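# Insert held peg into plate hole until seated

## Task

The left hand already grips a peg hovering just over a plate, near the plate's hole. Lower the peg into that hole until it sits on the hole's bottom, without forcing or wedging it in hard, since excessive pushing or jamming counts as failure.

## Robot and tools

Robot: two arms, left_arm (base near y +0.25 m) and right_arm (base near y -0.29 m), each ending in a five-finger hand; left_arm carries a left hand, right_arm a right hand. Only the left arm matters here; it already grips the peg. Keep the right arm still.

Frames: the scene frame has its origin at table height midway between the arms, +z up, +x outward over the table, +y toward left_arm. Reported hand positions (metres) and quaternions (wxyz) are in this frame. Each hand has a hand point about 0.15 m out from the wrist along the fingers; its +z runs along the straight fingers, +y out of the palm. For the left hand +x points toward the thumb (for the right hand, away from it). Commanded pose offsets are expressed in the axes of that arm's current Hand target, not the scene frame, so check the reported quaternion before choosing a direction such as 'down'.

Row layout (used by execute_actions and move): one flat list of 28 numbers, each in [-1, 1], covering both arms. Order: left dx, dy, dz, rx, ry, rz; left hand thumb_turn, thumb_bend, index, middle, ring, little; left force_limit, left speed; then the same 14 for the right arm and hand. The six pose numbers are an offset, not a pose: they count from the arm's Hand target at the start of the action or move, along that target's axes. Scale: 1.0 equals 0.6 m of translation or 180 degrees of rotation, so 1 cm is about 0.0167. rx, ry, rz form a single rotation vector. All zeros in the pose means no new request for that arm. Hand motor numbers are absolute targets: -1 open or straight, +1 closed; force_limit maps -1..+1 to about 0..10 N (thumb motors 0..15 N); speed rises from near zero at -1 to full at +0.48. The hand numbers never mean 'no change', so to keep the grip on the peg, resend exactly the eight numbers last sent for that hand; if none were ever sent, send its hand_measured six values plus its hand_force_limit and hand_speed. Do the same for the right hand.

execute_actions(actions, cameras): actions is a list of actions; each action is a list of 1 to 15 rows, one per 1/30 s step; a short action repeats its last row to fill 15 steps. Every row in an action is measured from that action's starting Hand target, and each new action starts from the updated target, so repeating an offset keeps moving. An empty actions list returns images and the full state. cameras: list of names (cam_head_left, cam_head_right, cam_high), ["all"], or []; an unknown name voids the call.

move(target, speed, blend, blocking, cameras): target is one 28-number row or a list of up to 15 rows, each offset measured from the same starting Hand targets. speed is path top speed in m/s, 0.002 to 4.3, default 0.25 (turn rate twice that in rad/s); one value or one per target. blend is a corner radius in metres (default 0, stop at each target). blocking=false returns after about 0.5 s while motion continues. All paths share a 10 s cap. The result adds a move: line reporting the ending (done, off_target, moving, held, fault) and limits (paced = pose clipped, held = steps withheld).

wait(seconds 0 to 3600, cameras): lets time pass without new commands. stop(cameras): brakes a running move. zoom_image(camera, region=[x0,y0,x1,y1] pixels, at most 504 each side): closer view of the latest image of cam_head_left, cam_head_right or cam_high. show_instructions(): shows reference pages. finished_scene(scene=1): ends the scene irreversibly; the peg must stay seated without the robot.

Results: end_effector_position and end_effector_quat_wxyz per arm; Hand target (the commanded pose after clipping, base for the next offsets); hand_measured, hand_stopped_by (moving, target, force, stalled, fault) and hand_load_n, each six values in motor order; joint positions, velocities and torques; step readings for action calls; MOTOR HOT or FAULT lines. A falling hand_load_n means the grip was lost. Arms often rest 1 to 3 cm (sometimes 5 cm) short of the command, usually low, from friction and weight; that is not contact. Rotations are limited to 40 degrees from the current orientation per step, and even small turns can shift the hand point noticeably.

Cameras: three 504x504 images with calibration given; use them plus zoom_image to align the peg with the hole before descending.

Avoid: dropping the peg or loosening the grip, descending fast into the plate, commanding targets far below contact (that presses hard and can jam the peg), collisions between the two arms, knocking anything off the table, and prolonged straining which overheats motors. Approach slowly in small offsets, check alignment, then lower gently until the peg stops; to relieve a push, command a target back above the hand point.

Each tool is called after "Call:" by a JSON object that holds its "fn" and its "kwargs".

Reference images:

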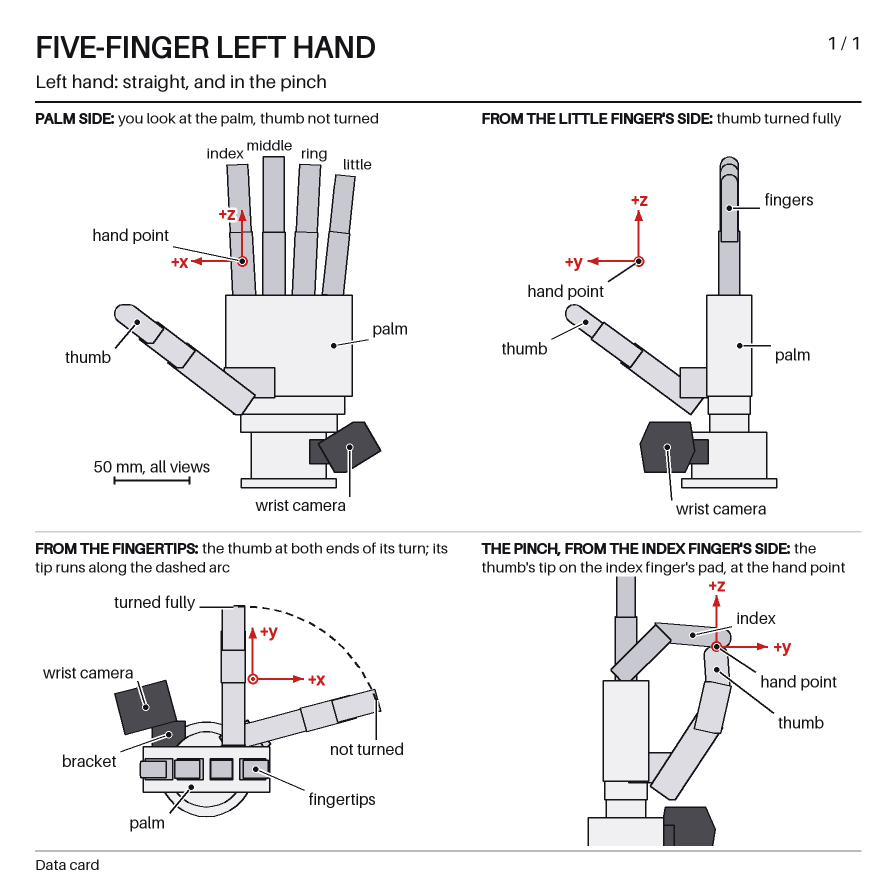

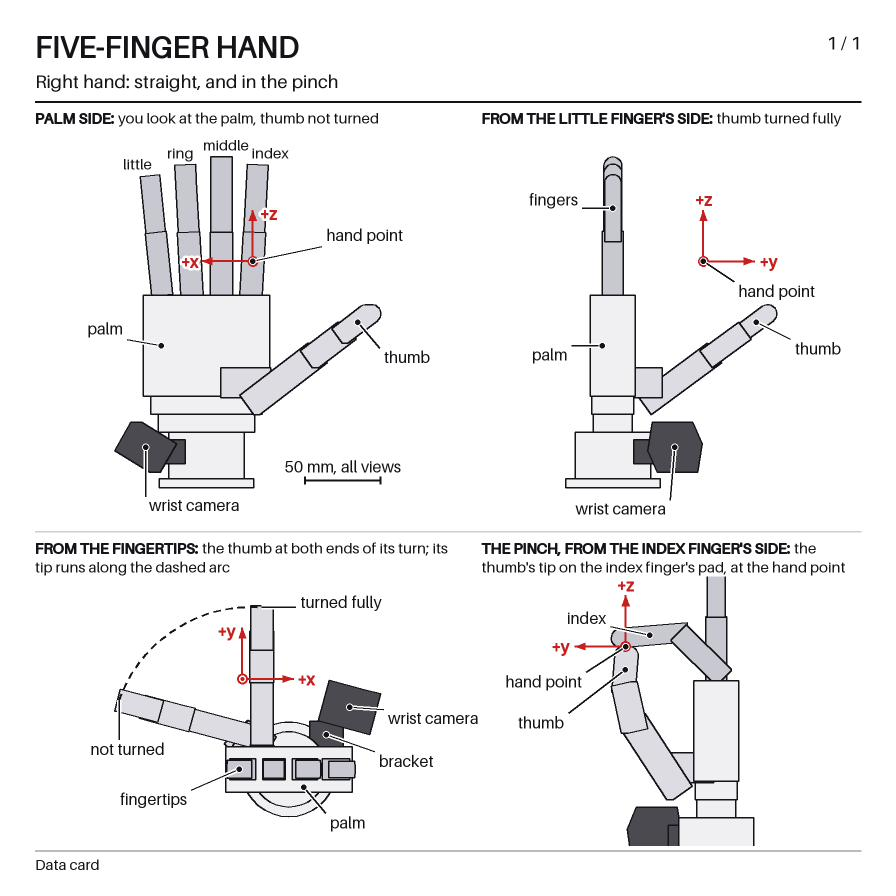

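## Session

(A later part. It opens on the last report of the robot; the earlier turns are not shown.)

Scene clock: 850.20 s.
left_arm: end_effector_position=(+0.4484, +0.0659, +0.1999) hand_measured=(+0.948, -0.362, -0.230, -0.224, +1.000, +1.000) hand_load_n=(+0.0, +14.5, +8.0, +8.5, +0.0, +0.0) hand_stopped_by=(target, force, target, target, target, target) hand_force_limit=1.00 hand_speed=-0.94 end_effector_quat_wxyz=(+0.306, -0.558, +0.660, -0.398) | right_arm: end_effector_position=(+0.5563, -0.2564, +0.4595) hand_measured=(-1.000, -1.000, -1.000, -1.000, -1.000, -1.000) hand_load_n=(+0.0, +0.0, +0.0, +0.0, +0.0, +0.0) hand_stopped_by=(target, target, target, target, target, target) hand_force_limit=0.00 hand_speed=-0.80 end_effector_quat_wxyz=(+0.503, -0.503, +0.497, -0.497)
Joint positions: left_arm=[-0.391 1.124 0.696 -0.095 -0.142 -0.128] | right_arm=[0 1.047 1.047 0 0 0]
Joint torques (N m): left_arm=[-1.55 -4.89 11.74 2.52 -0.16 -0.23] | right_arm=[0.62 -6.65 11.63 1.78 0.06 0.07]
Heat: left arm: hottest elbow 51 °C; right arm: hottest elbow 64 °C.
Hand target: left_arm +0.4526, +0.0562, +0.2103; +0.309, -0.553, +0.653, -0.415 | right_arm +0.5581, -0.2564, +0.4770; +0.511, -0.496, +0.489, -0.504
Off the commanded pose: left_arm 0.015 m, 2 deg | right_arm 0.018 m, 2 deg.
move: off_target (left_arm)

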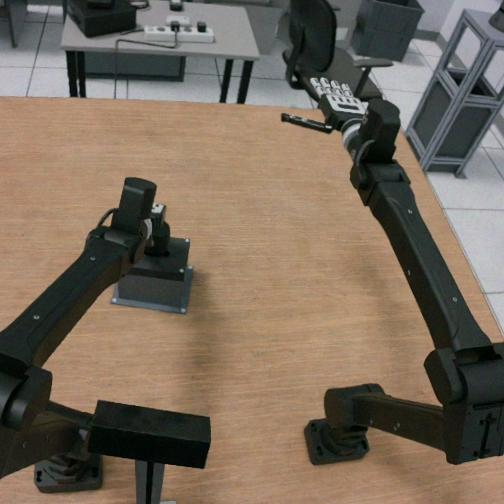

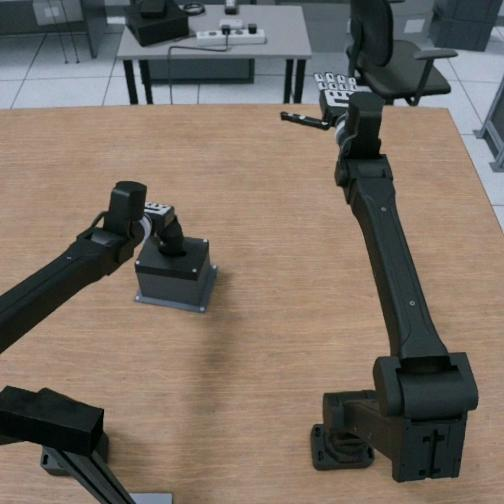

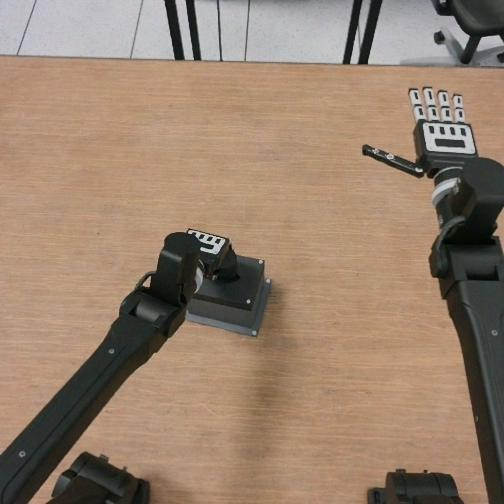

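Call:
{"fn": "move", "kwargs": {"target": [[0.01042,0.00247,0.00372,0,0,0,0.948,-0.32,-0.228,-0.222,1,1,1.0,-0.94,0,0,0,0,0,0,-1,-1,-1,-1,-1,-1,0,-0.8]], "speed": [0.03], "cameras": ["all"]}}

Call:
{"fn": "zoom_image", "kwargs": {"camera": "cam_head_right", "region": [145, 215, 201, 271]}}

Call:
{"fn": "zoom_image", "kwargs": {"camera": "cam_high", "region": [195, 240, 251, 296]}}

Call:
{"fn": "zoom_image", "kwargs": {"camera": "cam_head_left", "region": [125, 215, 181, 271]}}

Scene clock: 855.57 s.
left_arm: end_effector_position=(+0.4474, +0.0590, +0.1977) hand_measured=(+0.948, -0.362, -0.230, -0.224, +1.000, +1.000) hand_load_n=(+0.0, +14.5, +8.0, +9.0, +0.0, +0.0) hand_stopped_by=(target, force, target, target, target, target) hand_force_limit=1.00 hand_speed=-0.94 end_effector_quat_wxyz=(+0.306, -0.557, +0.661, -0.399) | right_arm: end_effector_position=(+0.5563, -0.2564, +0.4595) hand_measured=(-1.000, -1.000, -1.000, -1.000, -1.000, -1.000) hand_load_n=(+0.0, +0.0, +0.0, +0.0, +0.0, +0.0) hand_stopped_by=(target, target, target, target, target, target) hand_force_limit=0.00 hand_speed=-0.80 end_effector_quat_wxyz=(+0.503, -0.503, +0.497, -0.497)
Joint positions: left_arm=[-0.411 1.133 0.696 -0.088 -0.158 -0.136] | right_arm=[0 1.047 1.047 0 0 0]
Joint torques (N m): left_arm=[-1.61 -4.95 11.89 2.52 -0.17 -0.21] | right_arm=[0.67 -6.77 11.62 1.81 0.05 0.08]
Heat: left arm: hottest elbow 51 °C; right arm: hottest elbow 64 °C.
Hand target: left_arm +0.4526, +0.0496, +0.2084; +0.309, -0.553, +0.653, -0.415 | right_arm +0.5581, -0.2564, +0.4770; +0.511, -0.496, +0.489, -0.504
Off the commanded pose: left_arm 0.015 m, 2 deg | right_arm 0.018 m, 2 deg.
move: off_target (left_arm)

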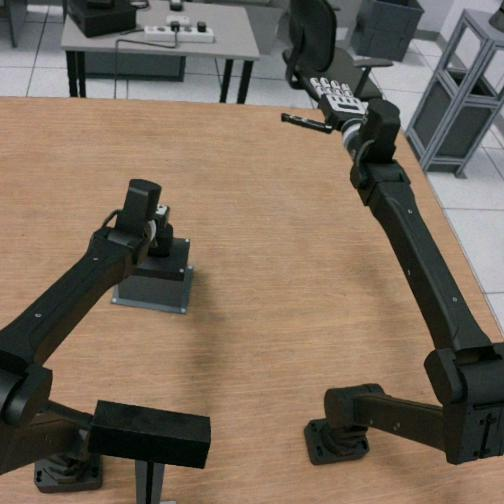

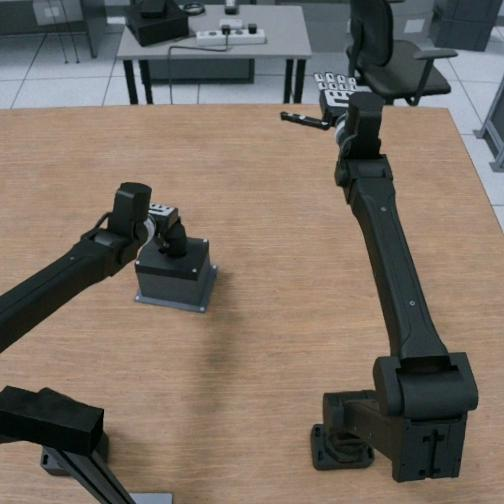

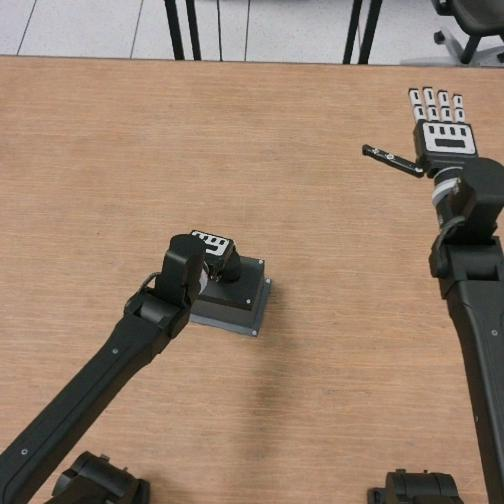

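Scaled by 9.000.

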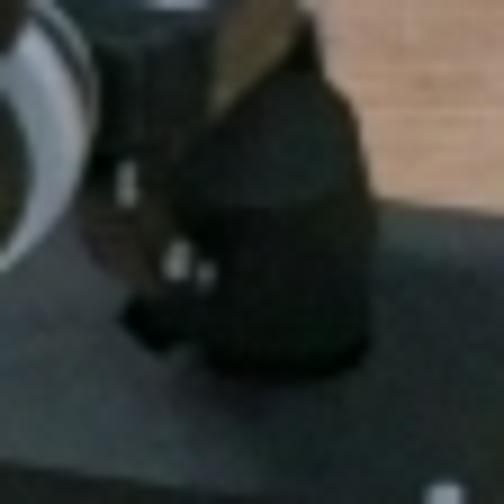

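Scaled by 9.000.

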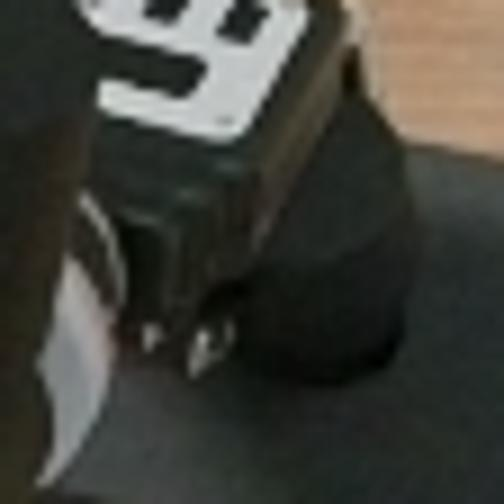

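Scaled by 9.000.

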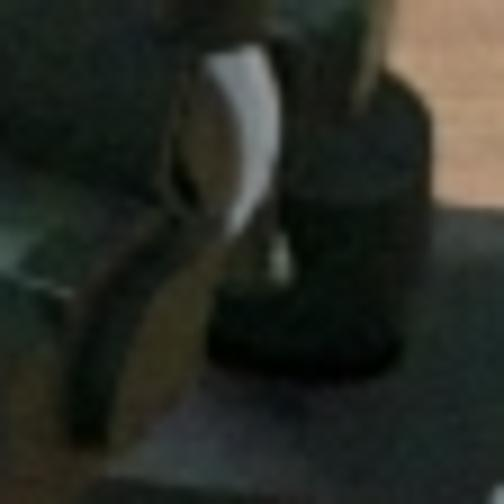

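Call:
{"fn": "move", "kwargs": {"target": [[-0.00037,0.00589,0.0031,0,0,0,0.948,-0.32,-0.228,-0.222,1,1,1.0,-0.94,0,0,0,0,0,0,-1,-1,-1,-1,-1,-1,0,-0.8]], "speed": [0.02]}}

Scene clock: 864.27 s.
left_arm: end_effector_position=(+0.4499, +0.0580, +0.1979) hand_measured=(+0.948, -0.362, -0.230, -0.224, +1.000, +1.000) hand_load_n=(+0.0, +14.5, +7.5, +9.0, +0.0, +0.0) hand_stopped_by=(target, force, target, target, target, target) hand_force_limit=1.00 hand_speed=-0.94 end_effector_quat_wxyz=(+0.308, -0.556, +0.659, -0.402) | right_arm: end_effector_position=(+0.5563, -0.2564, +0.4595) hand_measured=(-1.000, -1.000, -1.000, -1.000, -1.000, -1.000) hand_load_n=(-0.5, +0.0, +0.0, +0.0, +0.0, +0.0) hand_stopped_by=(target, target, target, target, target, target) hand_force_limit=0.00 hand_speed=-0.80 end_effector_quat_wxyz=(+0.503, -0.503, +0.497, -0.497)
Joint positions: left_arm=[-0.411 1.138 0.696 -0.074 -0.158 -0.137] | right_arm=[0 1.047 1.047 0 0 0]
Joint torques (N m): left_arm=[-1.55 -4.89 11.18 2.51 -0.17 -0.22] | right_arm=[0.62 -6.77 11.63 1.8 0.06 0.07]
Heat: left arm: hottest elbow 51 °C; right arm: hottest elbow 64 °C.
Hand target: left_arm +0.4526, +0.0497, +0.2044; +0.309, -0.553, +0.653, -0.415 | right_arm +0.5581, -0.2564, +0.4770; +0.511, -0.496, +0.489, -0.504
Off the commanded pose: left_arm 0.011 m, 2 deg | right_arm 0.018 m, 2 deg.
move: off_target (left_arm)

Call:
{"fn": "wait", "kwargs": {"seconds": 0.1, "cameras": ["all"]}}

Call:
{"fn": "zoom_image", "kwargs": {"camera": "cam_head_right", "region": [150, 225, 192, 267]}}

Call:
{"fn": "zoom_image", "kwargs": {"camera": "cam_high", "region": [203, 252, 245, 294]}}

Call:
{"fn": "zoom_image", "kwargs": {"camera": "cam_head_left", "region": [135, 225, 177, 267]}}

Scene clock: 869.70 s.
left_arm: end_effector_position=(+0.4499, +0.0580, +0.1979) hand_measured=(+0.948, -0.362, -0.230, -0.224, +1.000, +1.000) hand_load_n=(+0.0, +14.0, +8.0, +9.0, +0.5, +0.0) hand_stopped_by=(target, force, target, target, target, target) hand_force_limit=1.00 hand_speed=-0.94 end_effector_quat_wxyz=(+0.308, -0.556, +0.659, -0.402) | right_arm: end_effector_position=(+0.5563, -0.2564, +0.4595) hand_measured=(-1.000, -1.000, -1.000, -1.000, -1.000, -1.000) hand_load_n=(+0.0, +0.0, +0.0, +0.0, +0.0, +0.0) hand_stopped_by=(target, target, target, target, target, target) hand_force_limit=0.00 hand_speed=-0.80 end_effector_quat_wxyz=(+0.503, -0.503, +0.497, -0.497)
Joint positions: left_arm=[-0.411 1.138 0.696 -0.074 -0.158 -0.137] | right_arm=[0 1.047 1.047 0 0 0]
Joint torques (N m): left_arm=[-1.61 -4.95 11.19 2.54 -0.17 -0.22] | right_arm=[0.67 -6.77 11.6 1.78 0.06 0.07]
Heat: left arm: hottest elbow 51 °C; right arm: hottest elbow 64 °C.
Hand target: left_arm +0.4526, +0.0497, +0.2044; +0.309, -0.553, +0.653, -0.415 | right_arm +0.5581, -0.2564, +0.4770; +0.511, -0.496, +0.489, -0.504
Off the commanded pose: left_arm 0.011 m, 2 deg | right_arm 0.018 m, 2 deg.
wait: 0.10 s; at rest from the start

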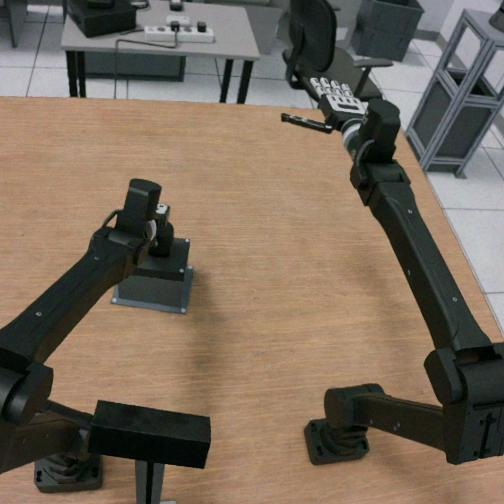

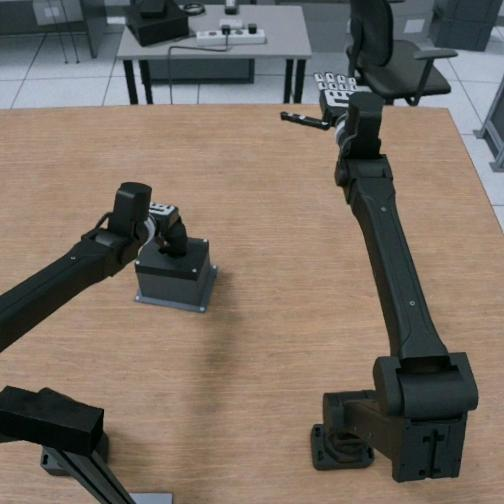

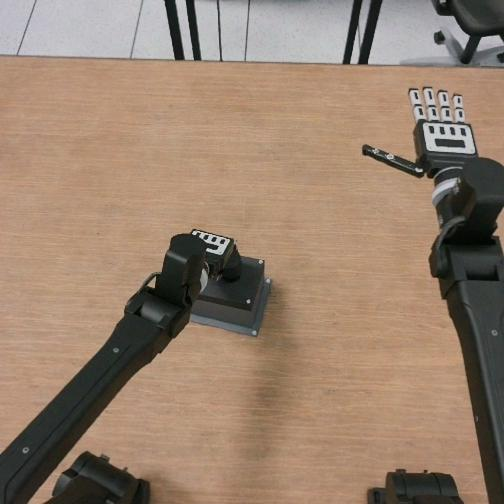

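Scaled by 12.000.

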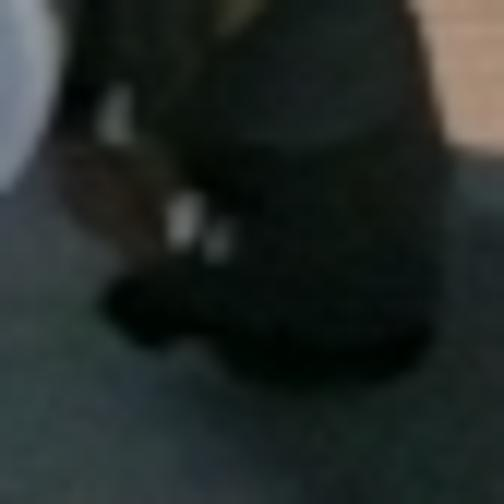

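Scaled by 12.000.

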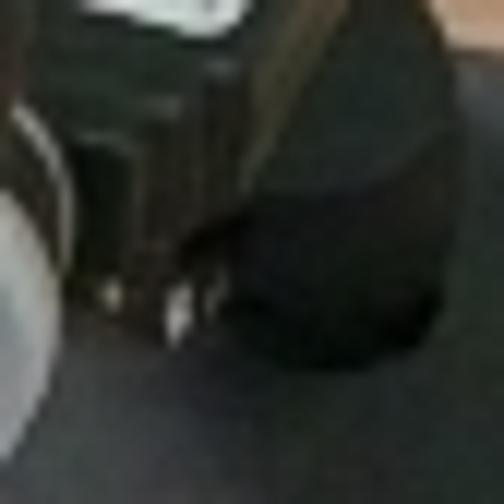

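Scaled by 12.000.

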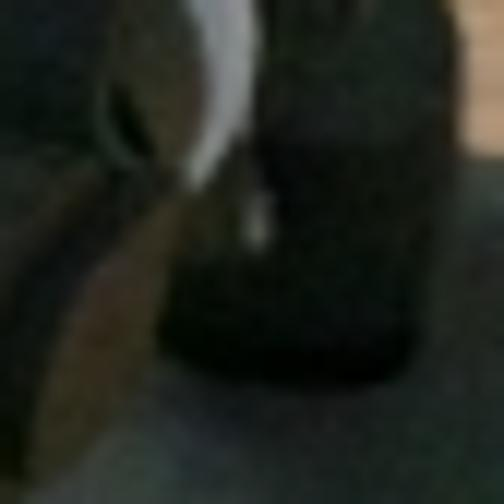

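Call:
{"fn": "move", "kwargs": {"target": [[-0.00046,0.00736,0.00387,0,0,0,0.948,-0.32,-0.228,-0.222,1,1,1.0,-0.94,0,0,0,0,0,0,-1,-1,-1,-1,-1,-1,0,-0.8]], "speed": [0.02], "cameras": ["all"]}}

Call:
{"fn": "zoom_image", "kwargs": {"camera": "cam_head_right", "region": [150, 225, 192, 267]}}

Call:
{"fn": "zoom_image", "kwargs": {"camera": "cam_high", "region": [203, 252, 245, 294]}}

Scene clock: 876.93 s.
left_arm: end_effector_position=(+0.4491, +0.0584, +0.1916) hand_measured=(+0.948, -0.362, -0.230, -0.224, +1.000, +1.000) hand_load_n=(+0.0, +14.0, +7.5, +9.0, +0.5, +0.0) hand_stopped_by=(target, force, target, target, target, target) hand_force_limit=1.00 hand_speed=-0.94 end_effector_quat_wxyz=(+0.307, -0.557, +0.659, -0.401) | right_arm: end_effector_position=(+0.5563, -0.2564, +0.4595) hand_measured=(-1.000, -1.000, -1.000, -1.000, -1.000, -1.000) hand_load_n=(+0.0, +0.0, +0.0, -0.5, +0.0, +0.0) hand_stopped_by=(target, target, target, target, target, target) hand_force_limit=0.00 hand_speed=-0.80 end_effector_quat_wxyz=(+0.503, -0.503, +0.497, -0.497)
Joint positions: left_arm=[-0.411 1.146 0.684 -0.058 -0.159 -0.137] | right_arm=[0 1.047 1.047 0 0 0]
Joint torques (N m): left_arm=[-1.61 -4.95 11.37 2.51 -0.15 -0.22] | right_arm=[0.67 -6.77 11.64 1.83 0.05 0.07]
Heat: left arm: hottest elbow 51 °C; right arm: hottest elbow 65 °C.
Hand target: left_arm +0.4526, +0.0496, +0.1993; +0.309, -0.553, +0.653, -0.415 | right_arm +0.5581, -0.2564, +0.4770; +0.511, -0.496, +0.489, -0.504
Off the commanded pose: left_arm 0.012 m, 2 deg | right_arm 0.018 m, 2 deg.
move: off_target (left_arm)

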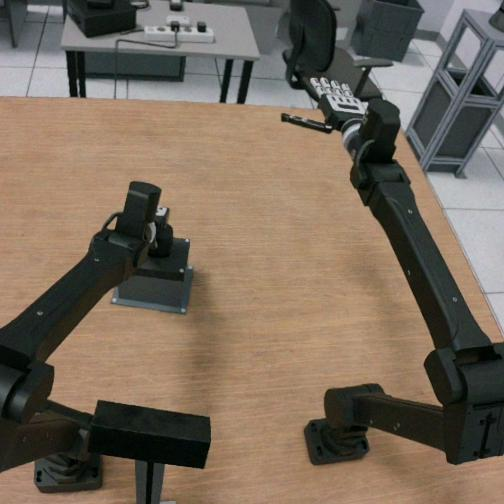

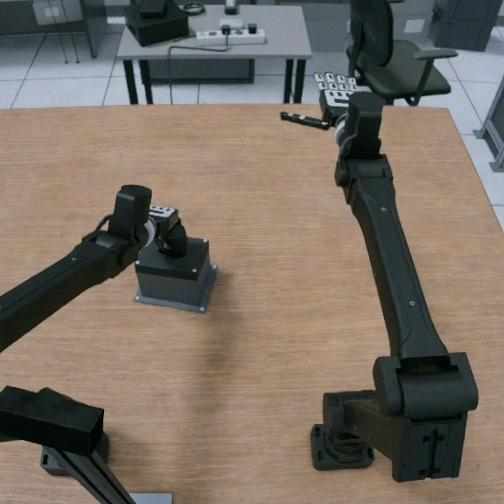

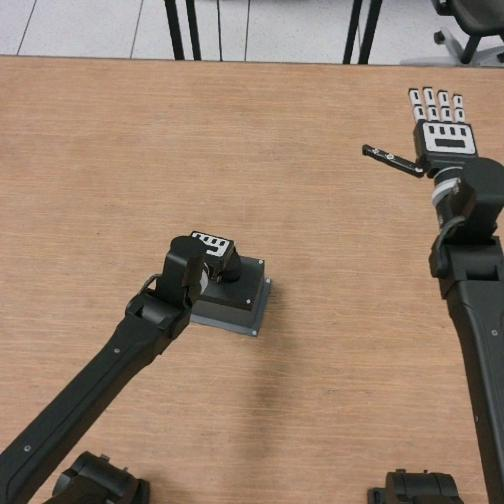

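Scaled by 12.000.

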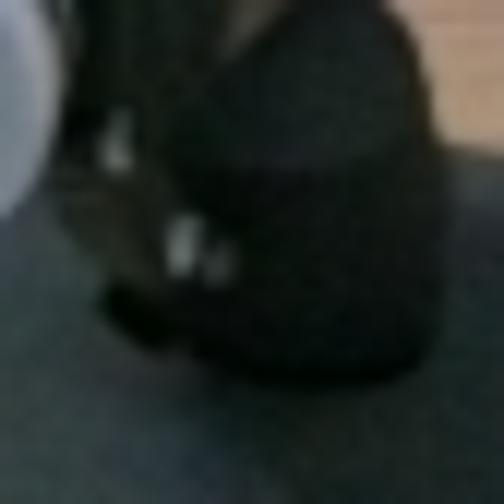

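Scaled by 12.000.

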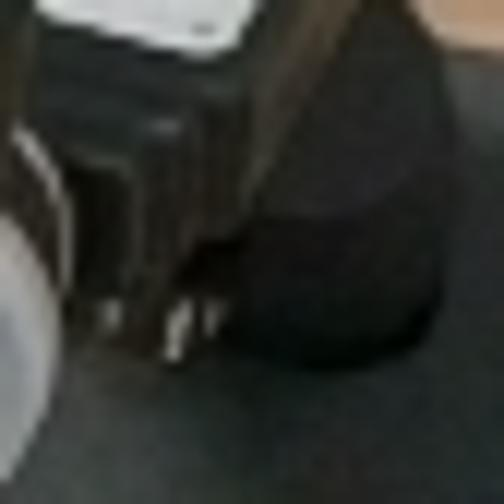

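Call:
{"fn": "move", "kwargs": {"target": [[-0.00046,0.00736,0.00387,0,0,0,0.948,-0.32,-0.228,-0.222,1,1,1.0,-0.94,0,0,0,0,0,0,-1,-1,-1,-1,-1,-1,0,-0.8]], "speed": [0.02], "cameras": ["all"]}}

Call:
{"fn": "zoom_image", "kwargs": {"camera": "cam_head_right", "region": [150, 225, 192, 267]}}

Call:
{"fn": "zoom_image", "kwargs": {"camera": "cam_high", "region": [203, 252, 245, 294]}}

Call:
{"fn": "zoom_image", "kwargs": {"camera": "cam_head_left", "region": [135, 225, 177, 267]}}

Scene clock: 882.60 s.
left_arm: end_effector_position=(+0.4507, +0.0577, +0.1912) hand_measured=(+0.948, -0.362, -0.230, -0.224, +1.000, +1.000) hand_load_n=(+0.0, +14.0, +7.5, +9.5, +0.0, +0.0) hand_stopped_by=(target, force, target, target, target, target) hand_force_limit=1.00 hand_speed=-0.94 end_effector_quat_wxyz=(+0.309, -0.556, +0.657, -0.405) | right_arm: end_effector_position=(+0.5563, -0.2564, +0.4595) hand_measured=(-1.000, -1.000, -1.000, -1.000, -1.000, -1.000) hand_load_n=(-0.5, +0.0, +0.0, +0.0, +0.0, +0.0) hand_stopped_by=(target, target, target, target, target, target) hand_force_limit=0.00 hand_speed=-0.80 end_effector_quat_wxyz=(+0.503, -0.503, +0.497, -0.497)
Joint positions: left_arm=[-0.411 1.149 0.678 -0.038 -0.159 -0.138] | right_arm=[0 1.047 1.047 0 0 0]
Joint torques (N m): left_arm=[-1.55 -4.6 10.96 2.4 -0.15 -0.21] | right_arm=[0.67 -6.77 11.6 1.83 0.06 0.07]
Heat: left arm: hottest elbow 51 °C; right arm: hottest elbow 65 °C.
Hand target: left_arm +0.4525, +0.0496, +0.1941; +0.309, -0.553, +0.653, -0.415 | right_arm +0.5581, -0.2564, +0.4770; +0.511, -0.496, +0.489, -0.504
Off the commanded pose: left_arm 0.009 m, 1 deg | right_arm 0.018 m, 2 deg.
move: done

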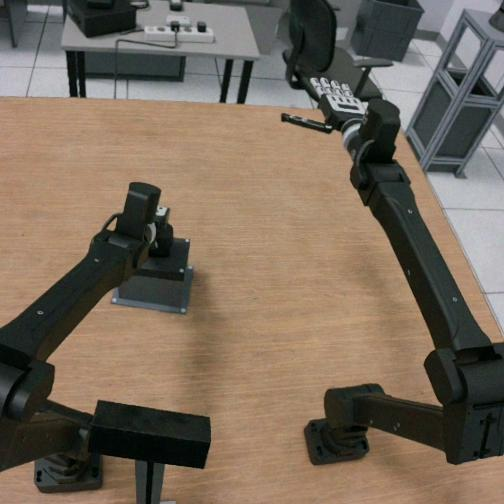

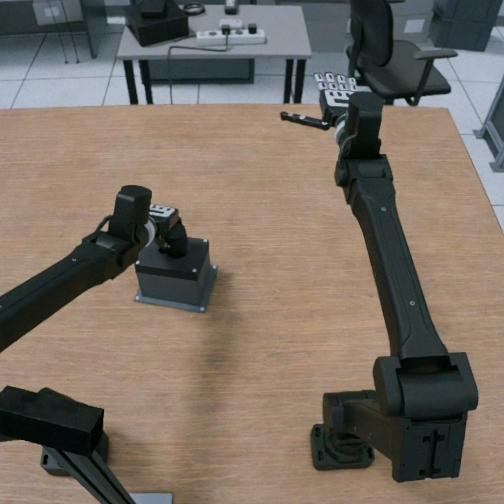

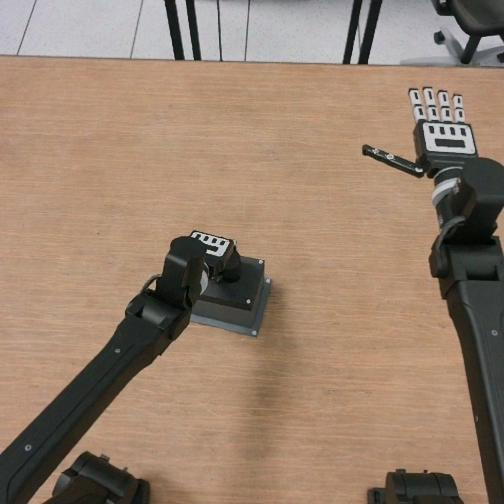

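Scaled by 12.000.

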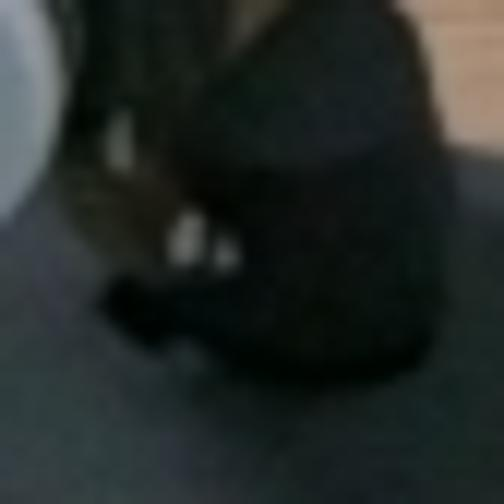

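Scaled by 12.000.

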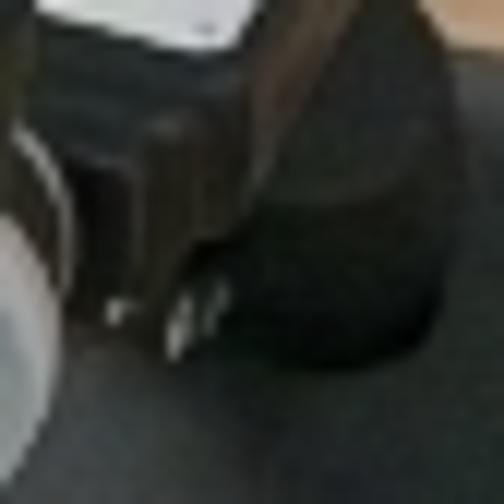

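Scaled by 12.000.

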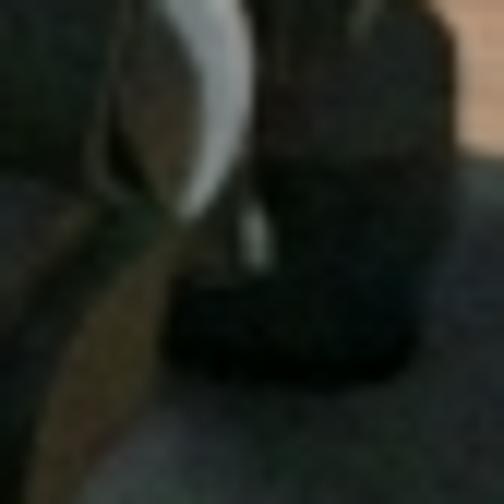

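Call:
{"fn": "move", "kwargs": {"target": [[-0.00046,0.00736,0.00387,0,0,0,0.948,-0.32,-0.228,-0.222,1,1,1.0,-0.94,0,0,0,0,0,0,-1,-1,-1,-1,-1,-1,0,-0.8]], "speed": [0.02], "cameras": ["all"]}}

Call:
{"fn": "zoom_image", "kwargs": {"camera": "cam_head_right", "region": [150, 225, 192, 267]}}

Call:
{"fn": "zoom_image", "kwargs": {"camera": "cam_high", "region": [203, 252, 245, 294]}}

Scene clock: 885.43 s.
left_arm: end_effector_position=(+0.4524, +0.0570, +0.1910) hand_measured=(+0.948, -0.362, -0.230, -0.224, +1.000, +1.000) hand_load_n=(+0.0, +14.0, +7.0, +9.5, +0.0, +0.0) hand_stopped_by=(target, force, target, target, target, target) hand_force_limit=1.00 hand_speed=-0.94 end_effector_quat_wxyz=(+0.311, -0.555, +0.654, -0.409) | right_arm: end_effector_position=(+0.5563, -0.2564, +0.4595) hand_measured=(-1.000, -1.000, -1.000, -1.000, -1.000, -1.000) hand_load_n=(+0.0, +0.5, -0.5, +0.0, +0.0, +0.0) hand_stopped_by=(target, target, target, target, target, target) hand_force_limit=0.00 hand_speed=-0.80 end_effector_quat_wxyz=(+0.503, -0.503, +0.497, -0.497)
Joint positions: left_arm=[-0.411 1.152 0.674 -0.019 -0.159 -0.138] | right_arm=[0 1.047 1.047 0 0 0]
Joint torques (N m): left_arm=[-1.67 -4.25 10.61 2.35 -0.15 -0.19] | right_arm=[0.56 -6.83 11.6 1.8 0.05 0.07]
Heat: left arm: hottest elbow 50 °C; right arm: hottest elbow 65 °C.
Hand target: left_arm +0.4526, +0.0497, +0.1891; +0.309, -0.553, +0.653, -0.415 | right_arm +0.5581, -0.2564, +0.4770; +0.511, -0.496, +0.489, -0.504
Off the commanded pose: left_arm 0.008 m, 1 deg | right_arm 0.018 m, 2 deg.
move: done

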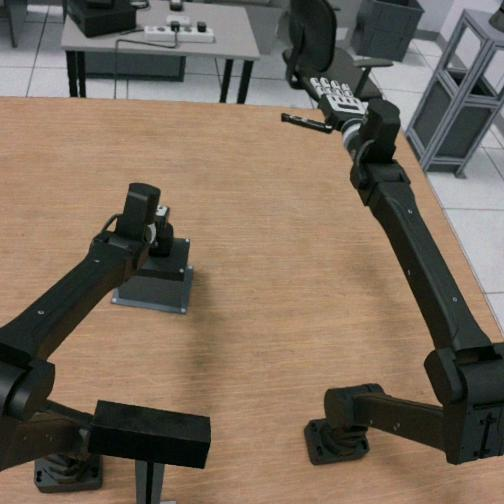

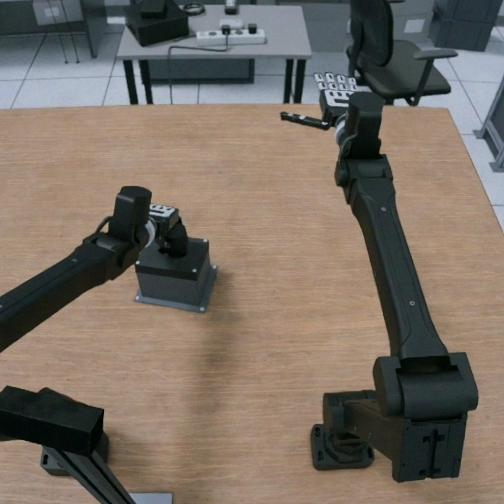

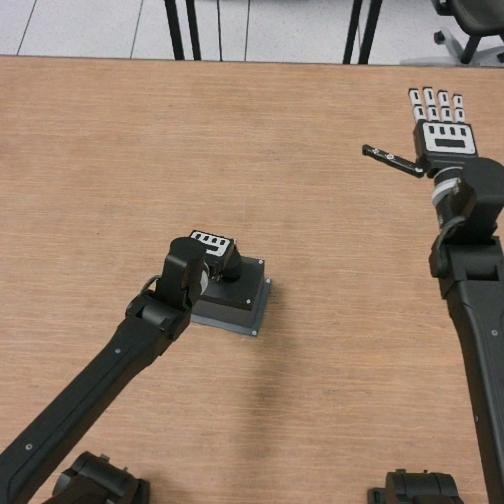

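Scaled by 12.000.

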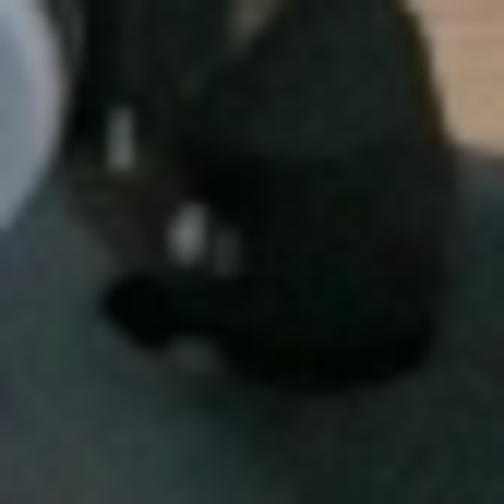

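Scaled by 12.000.

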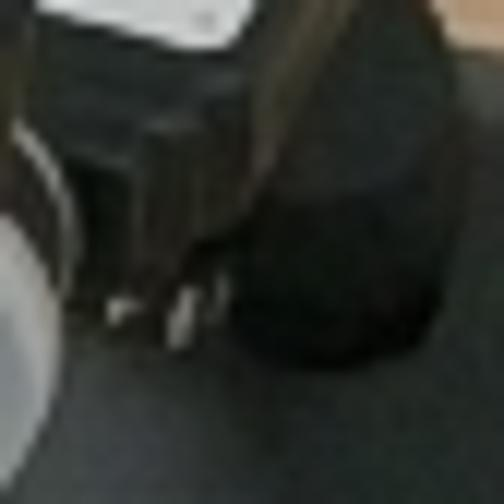

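Call:
{"fn": "move", "kwargs": {"target": [[0.00055,-0.00884,-0.00464,0,0,0,0.948,-0.32,-0.228,-0.222,1,1,1.0,-0.94,0,0,0,0,0,0,-1,-1,-1,-1,-1,-1,0,-0.8],[0.00252,-0.00418,-0.01327,0,0,0,0.948,-0.32,-0.228,-0.222,1,1,1.0,-0.94,0,0,0,0,0,0,-1,-1,-1,-1,-1,-1,0,-0.8]], "speed": [0.02,0.02], "cameras": ["all"]}}

Call:
{"fn": "zoom_image", "kwargs": {"camera": "cam_head_right", "region": [150, 225, 192, 267]}}

Call:
{"fn": "zoom_image", "kwargs": {"camera": "cam_high", "region": [203, 252, 245, 294]}}

Scene clock: 893.80 s.
left_arm: end_effector_position=(+0.4515, +0.0572, +0.1912) hand_measured=(+0.948, -0.362, -0.230, -0.224, +1.000, +1.000) hand_load_n=(+0.0, +14.0, +8.0, +9.5, +0.0, +0.0) hand_stopped_by=(target, force, target, target, target, target) hand_force_limit=1.00 hand_speed=-0.94 end_effector_quat_wxyz=(+0.313, -0.556, +0.653, -0.409) | right_arm: end_effector_position=(+0.5563, -0.2564, +0.4595) hand_measured=(-1.000, -1.000, -1.000, -1.000, -1.000, -1.000) hand_load_n=(-0.5, +0.0, +0.0, +0.0, +0.0, +0.0) hand_stopped_by=(target, target, target, target, target, target) hand_force_limit=0.00 hand_speed=-0.80 end_effector_quat_wxyz=(+0.503, -0.503, +0.497, -0.497)
Joint positions: left_arm=[-0.414 1.149 0.671 -0.019 -0.166 -0.141] | right_arm=[0 1.047 1.047 0 0 0]
Joint torques (N m): left_arm=[-1.96 -5.77 10.73 1.35 -0.11 -0.21] | right_arm=[0.56 -6.77 11.62 1.8 0.07 0.08]
Heat: left arm: hottest elbow 50 °C; right arm: hottest elbow 65 °C.
Hand target: left_arm +0.4466, +0.0497, +0.1951; +0.309, -0.553, +0.653, -0.415 | right_arm +0.5581, -0.2564, +0.4770; +0.511, -0.496, +0.489, -0.504
Off the commanded pose: left_arm 0.010 m, 1 deg | right_arm 0.018 m, 2 deg.
move: done

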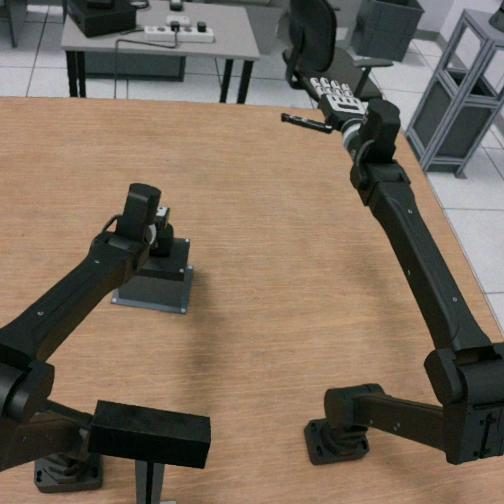

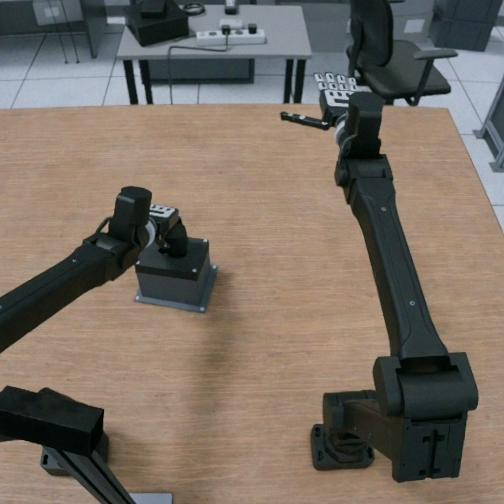

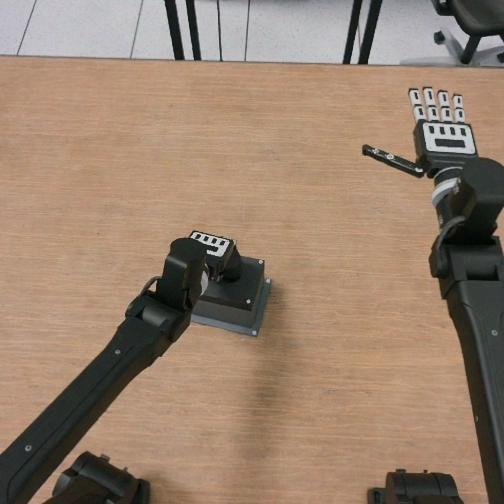

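Scaled by 12.000.

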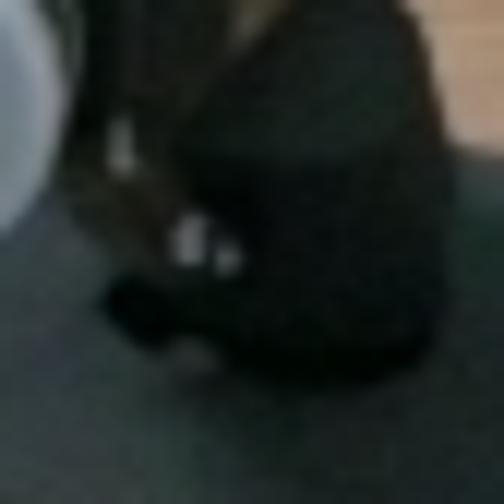

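Scaled by 12.000.

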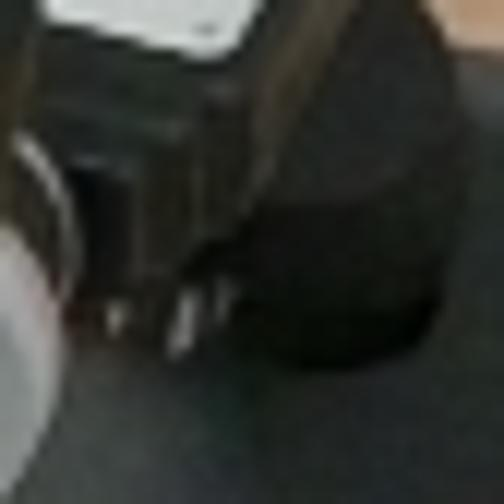

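Call:
{"fn": "move", "kwargs": {"target": [[-0.01047,-0.06097,-0.02875,0,0,0,0.948,-0.32,-0.228,-0.222,1,1,1.0,-0.94,0,0,0,0,0,0,-1,-1,-1,-1,-1,-1,0,-0.8],[-0.00072,-0.01662,-0.00257,0,0,0,0.948,-0.32,-0.228,-0.222,1,1,1.0,-0.94,0,0,0,0,0,0,-1,-1,-1,-1,-1,-1,0,-0.8]], "speed": [0.05,0.04], "cameras": ["all"]}}

Call:
{"fn": "zoom_image", "kwargs": {"camera": "cam_head_right", "region": [150, 225, 192, 267]}}

Call:
{"fn": "zoom_image", "kwargs": {"camera": "cam_high", "region": [203, 252, 245, 294]}}

Call:
{"fn": "zoom_image", "kwargs": {"camera": "cam_head_left", "region": [135, 225, 177, 267]}}

Scene clock: 909.57 s.
left_arm: end_effector_position=(+0.4447, +0.0588, +0.1937) hand_measured=(+0.948, -0.362, -0.230, -0.224, +1.000, +1.000) hand_load_n=(+0.0, +14.5, +8.0, +9.5, +0.0, +0.0) hand_stopped_by=(target, force, target, target, target, target) hand_force_limit=1.00 hand_speed=-0.94 end_effector_quat_wxyz=(+0.305, -0.558, +0.660, -0.399) | right_arm: end_effector_position=(+0.5563, -0.2564, +0.4595) hand_measured=(-1.000, -1.000, -1.000, -1.000, -1.000, -1.000) hand_load_n=(-0.5, +0.0, +0.0, +0.0, +0.0, +0.0) hand_stopped_by=(target, target, target, target, target, target) hand_force_limit=0.00 hand_speed=-0.80 end_effector_quat_wxyz=(+0.503, -0.503, +0.497, -0.497)
Joint positions: left_arm=[-0.414 1.131 0.683 -0.079 -0.16 -0.141] | right_arm=[0 1.047 1.047 0 0 0]
Joint torques (N m): left_arm=[-1.55 -4.89 11.82 2.52 -0.16 -0.19] | right_arm=[0.73 -6.83 11.63 1.81 0.06 0.08]
Heat: left arm: hottest elbow 48 °C; right arm: hottest elbow 65 °C.
Hand target: left_arm +0.4500, +0.0499, +0.2047; +0.309, -0.553, +0.653, -0.415 | right_arm +0.5581, -0.2564, +0.4770; +0.511, -0.496, +0.489, -0.504
Off the commanded pose: left_arm 0.015 m, 2 deg | right_arm 0.018 m, 2 deg.
move: off_target (left_arm)

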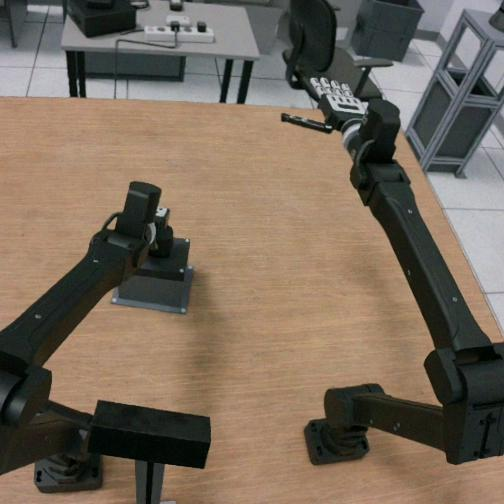

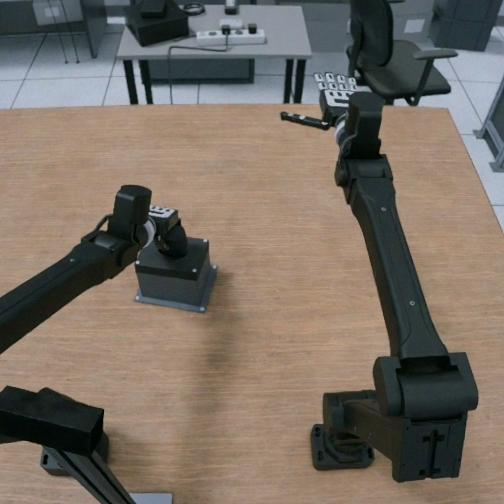

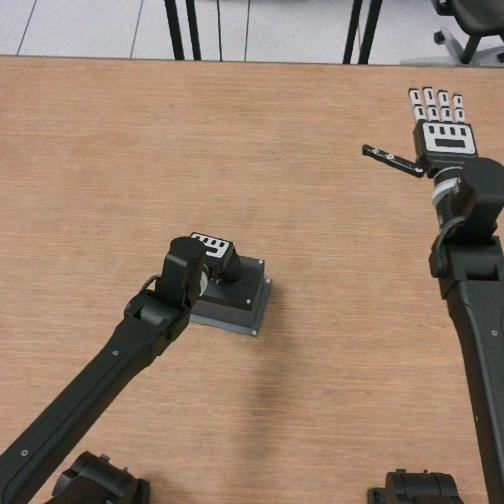

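Scaled by 12.000.

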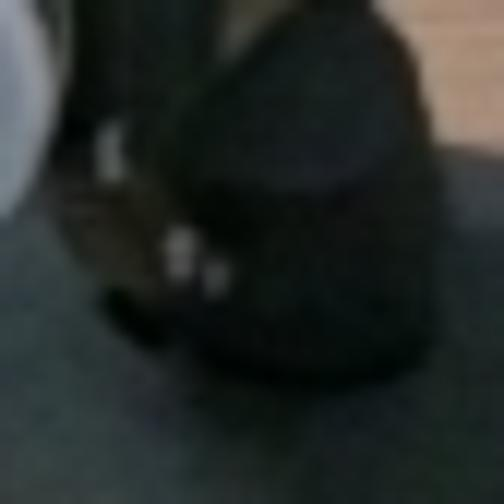

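Scaled by 12.000.

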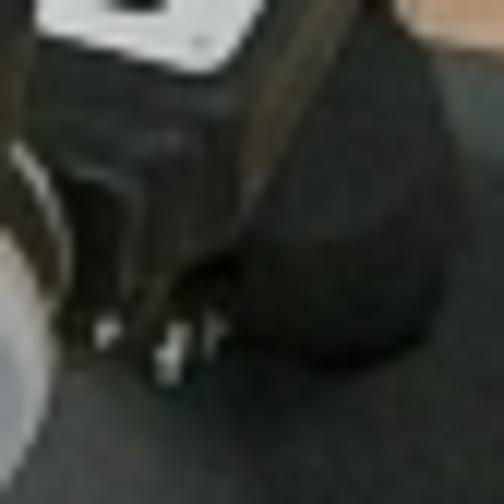

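Scaled by 12.000.

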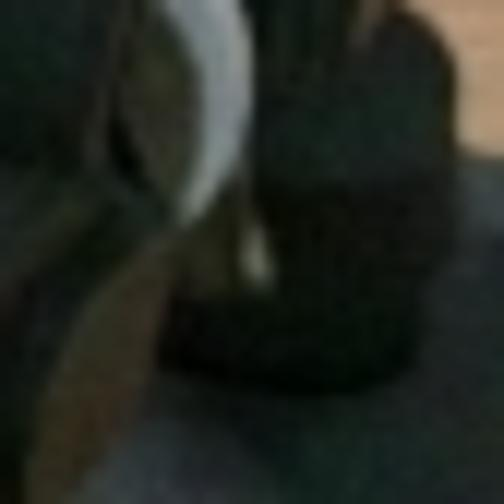

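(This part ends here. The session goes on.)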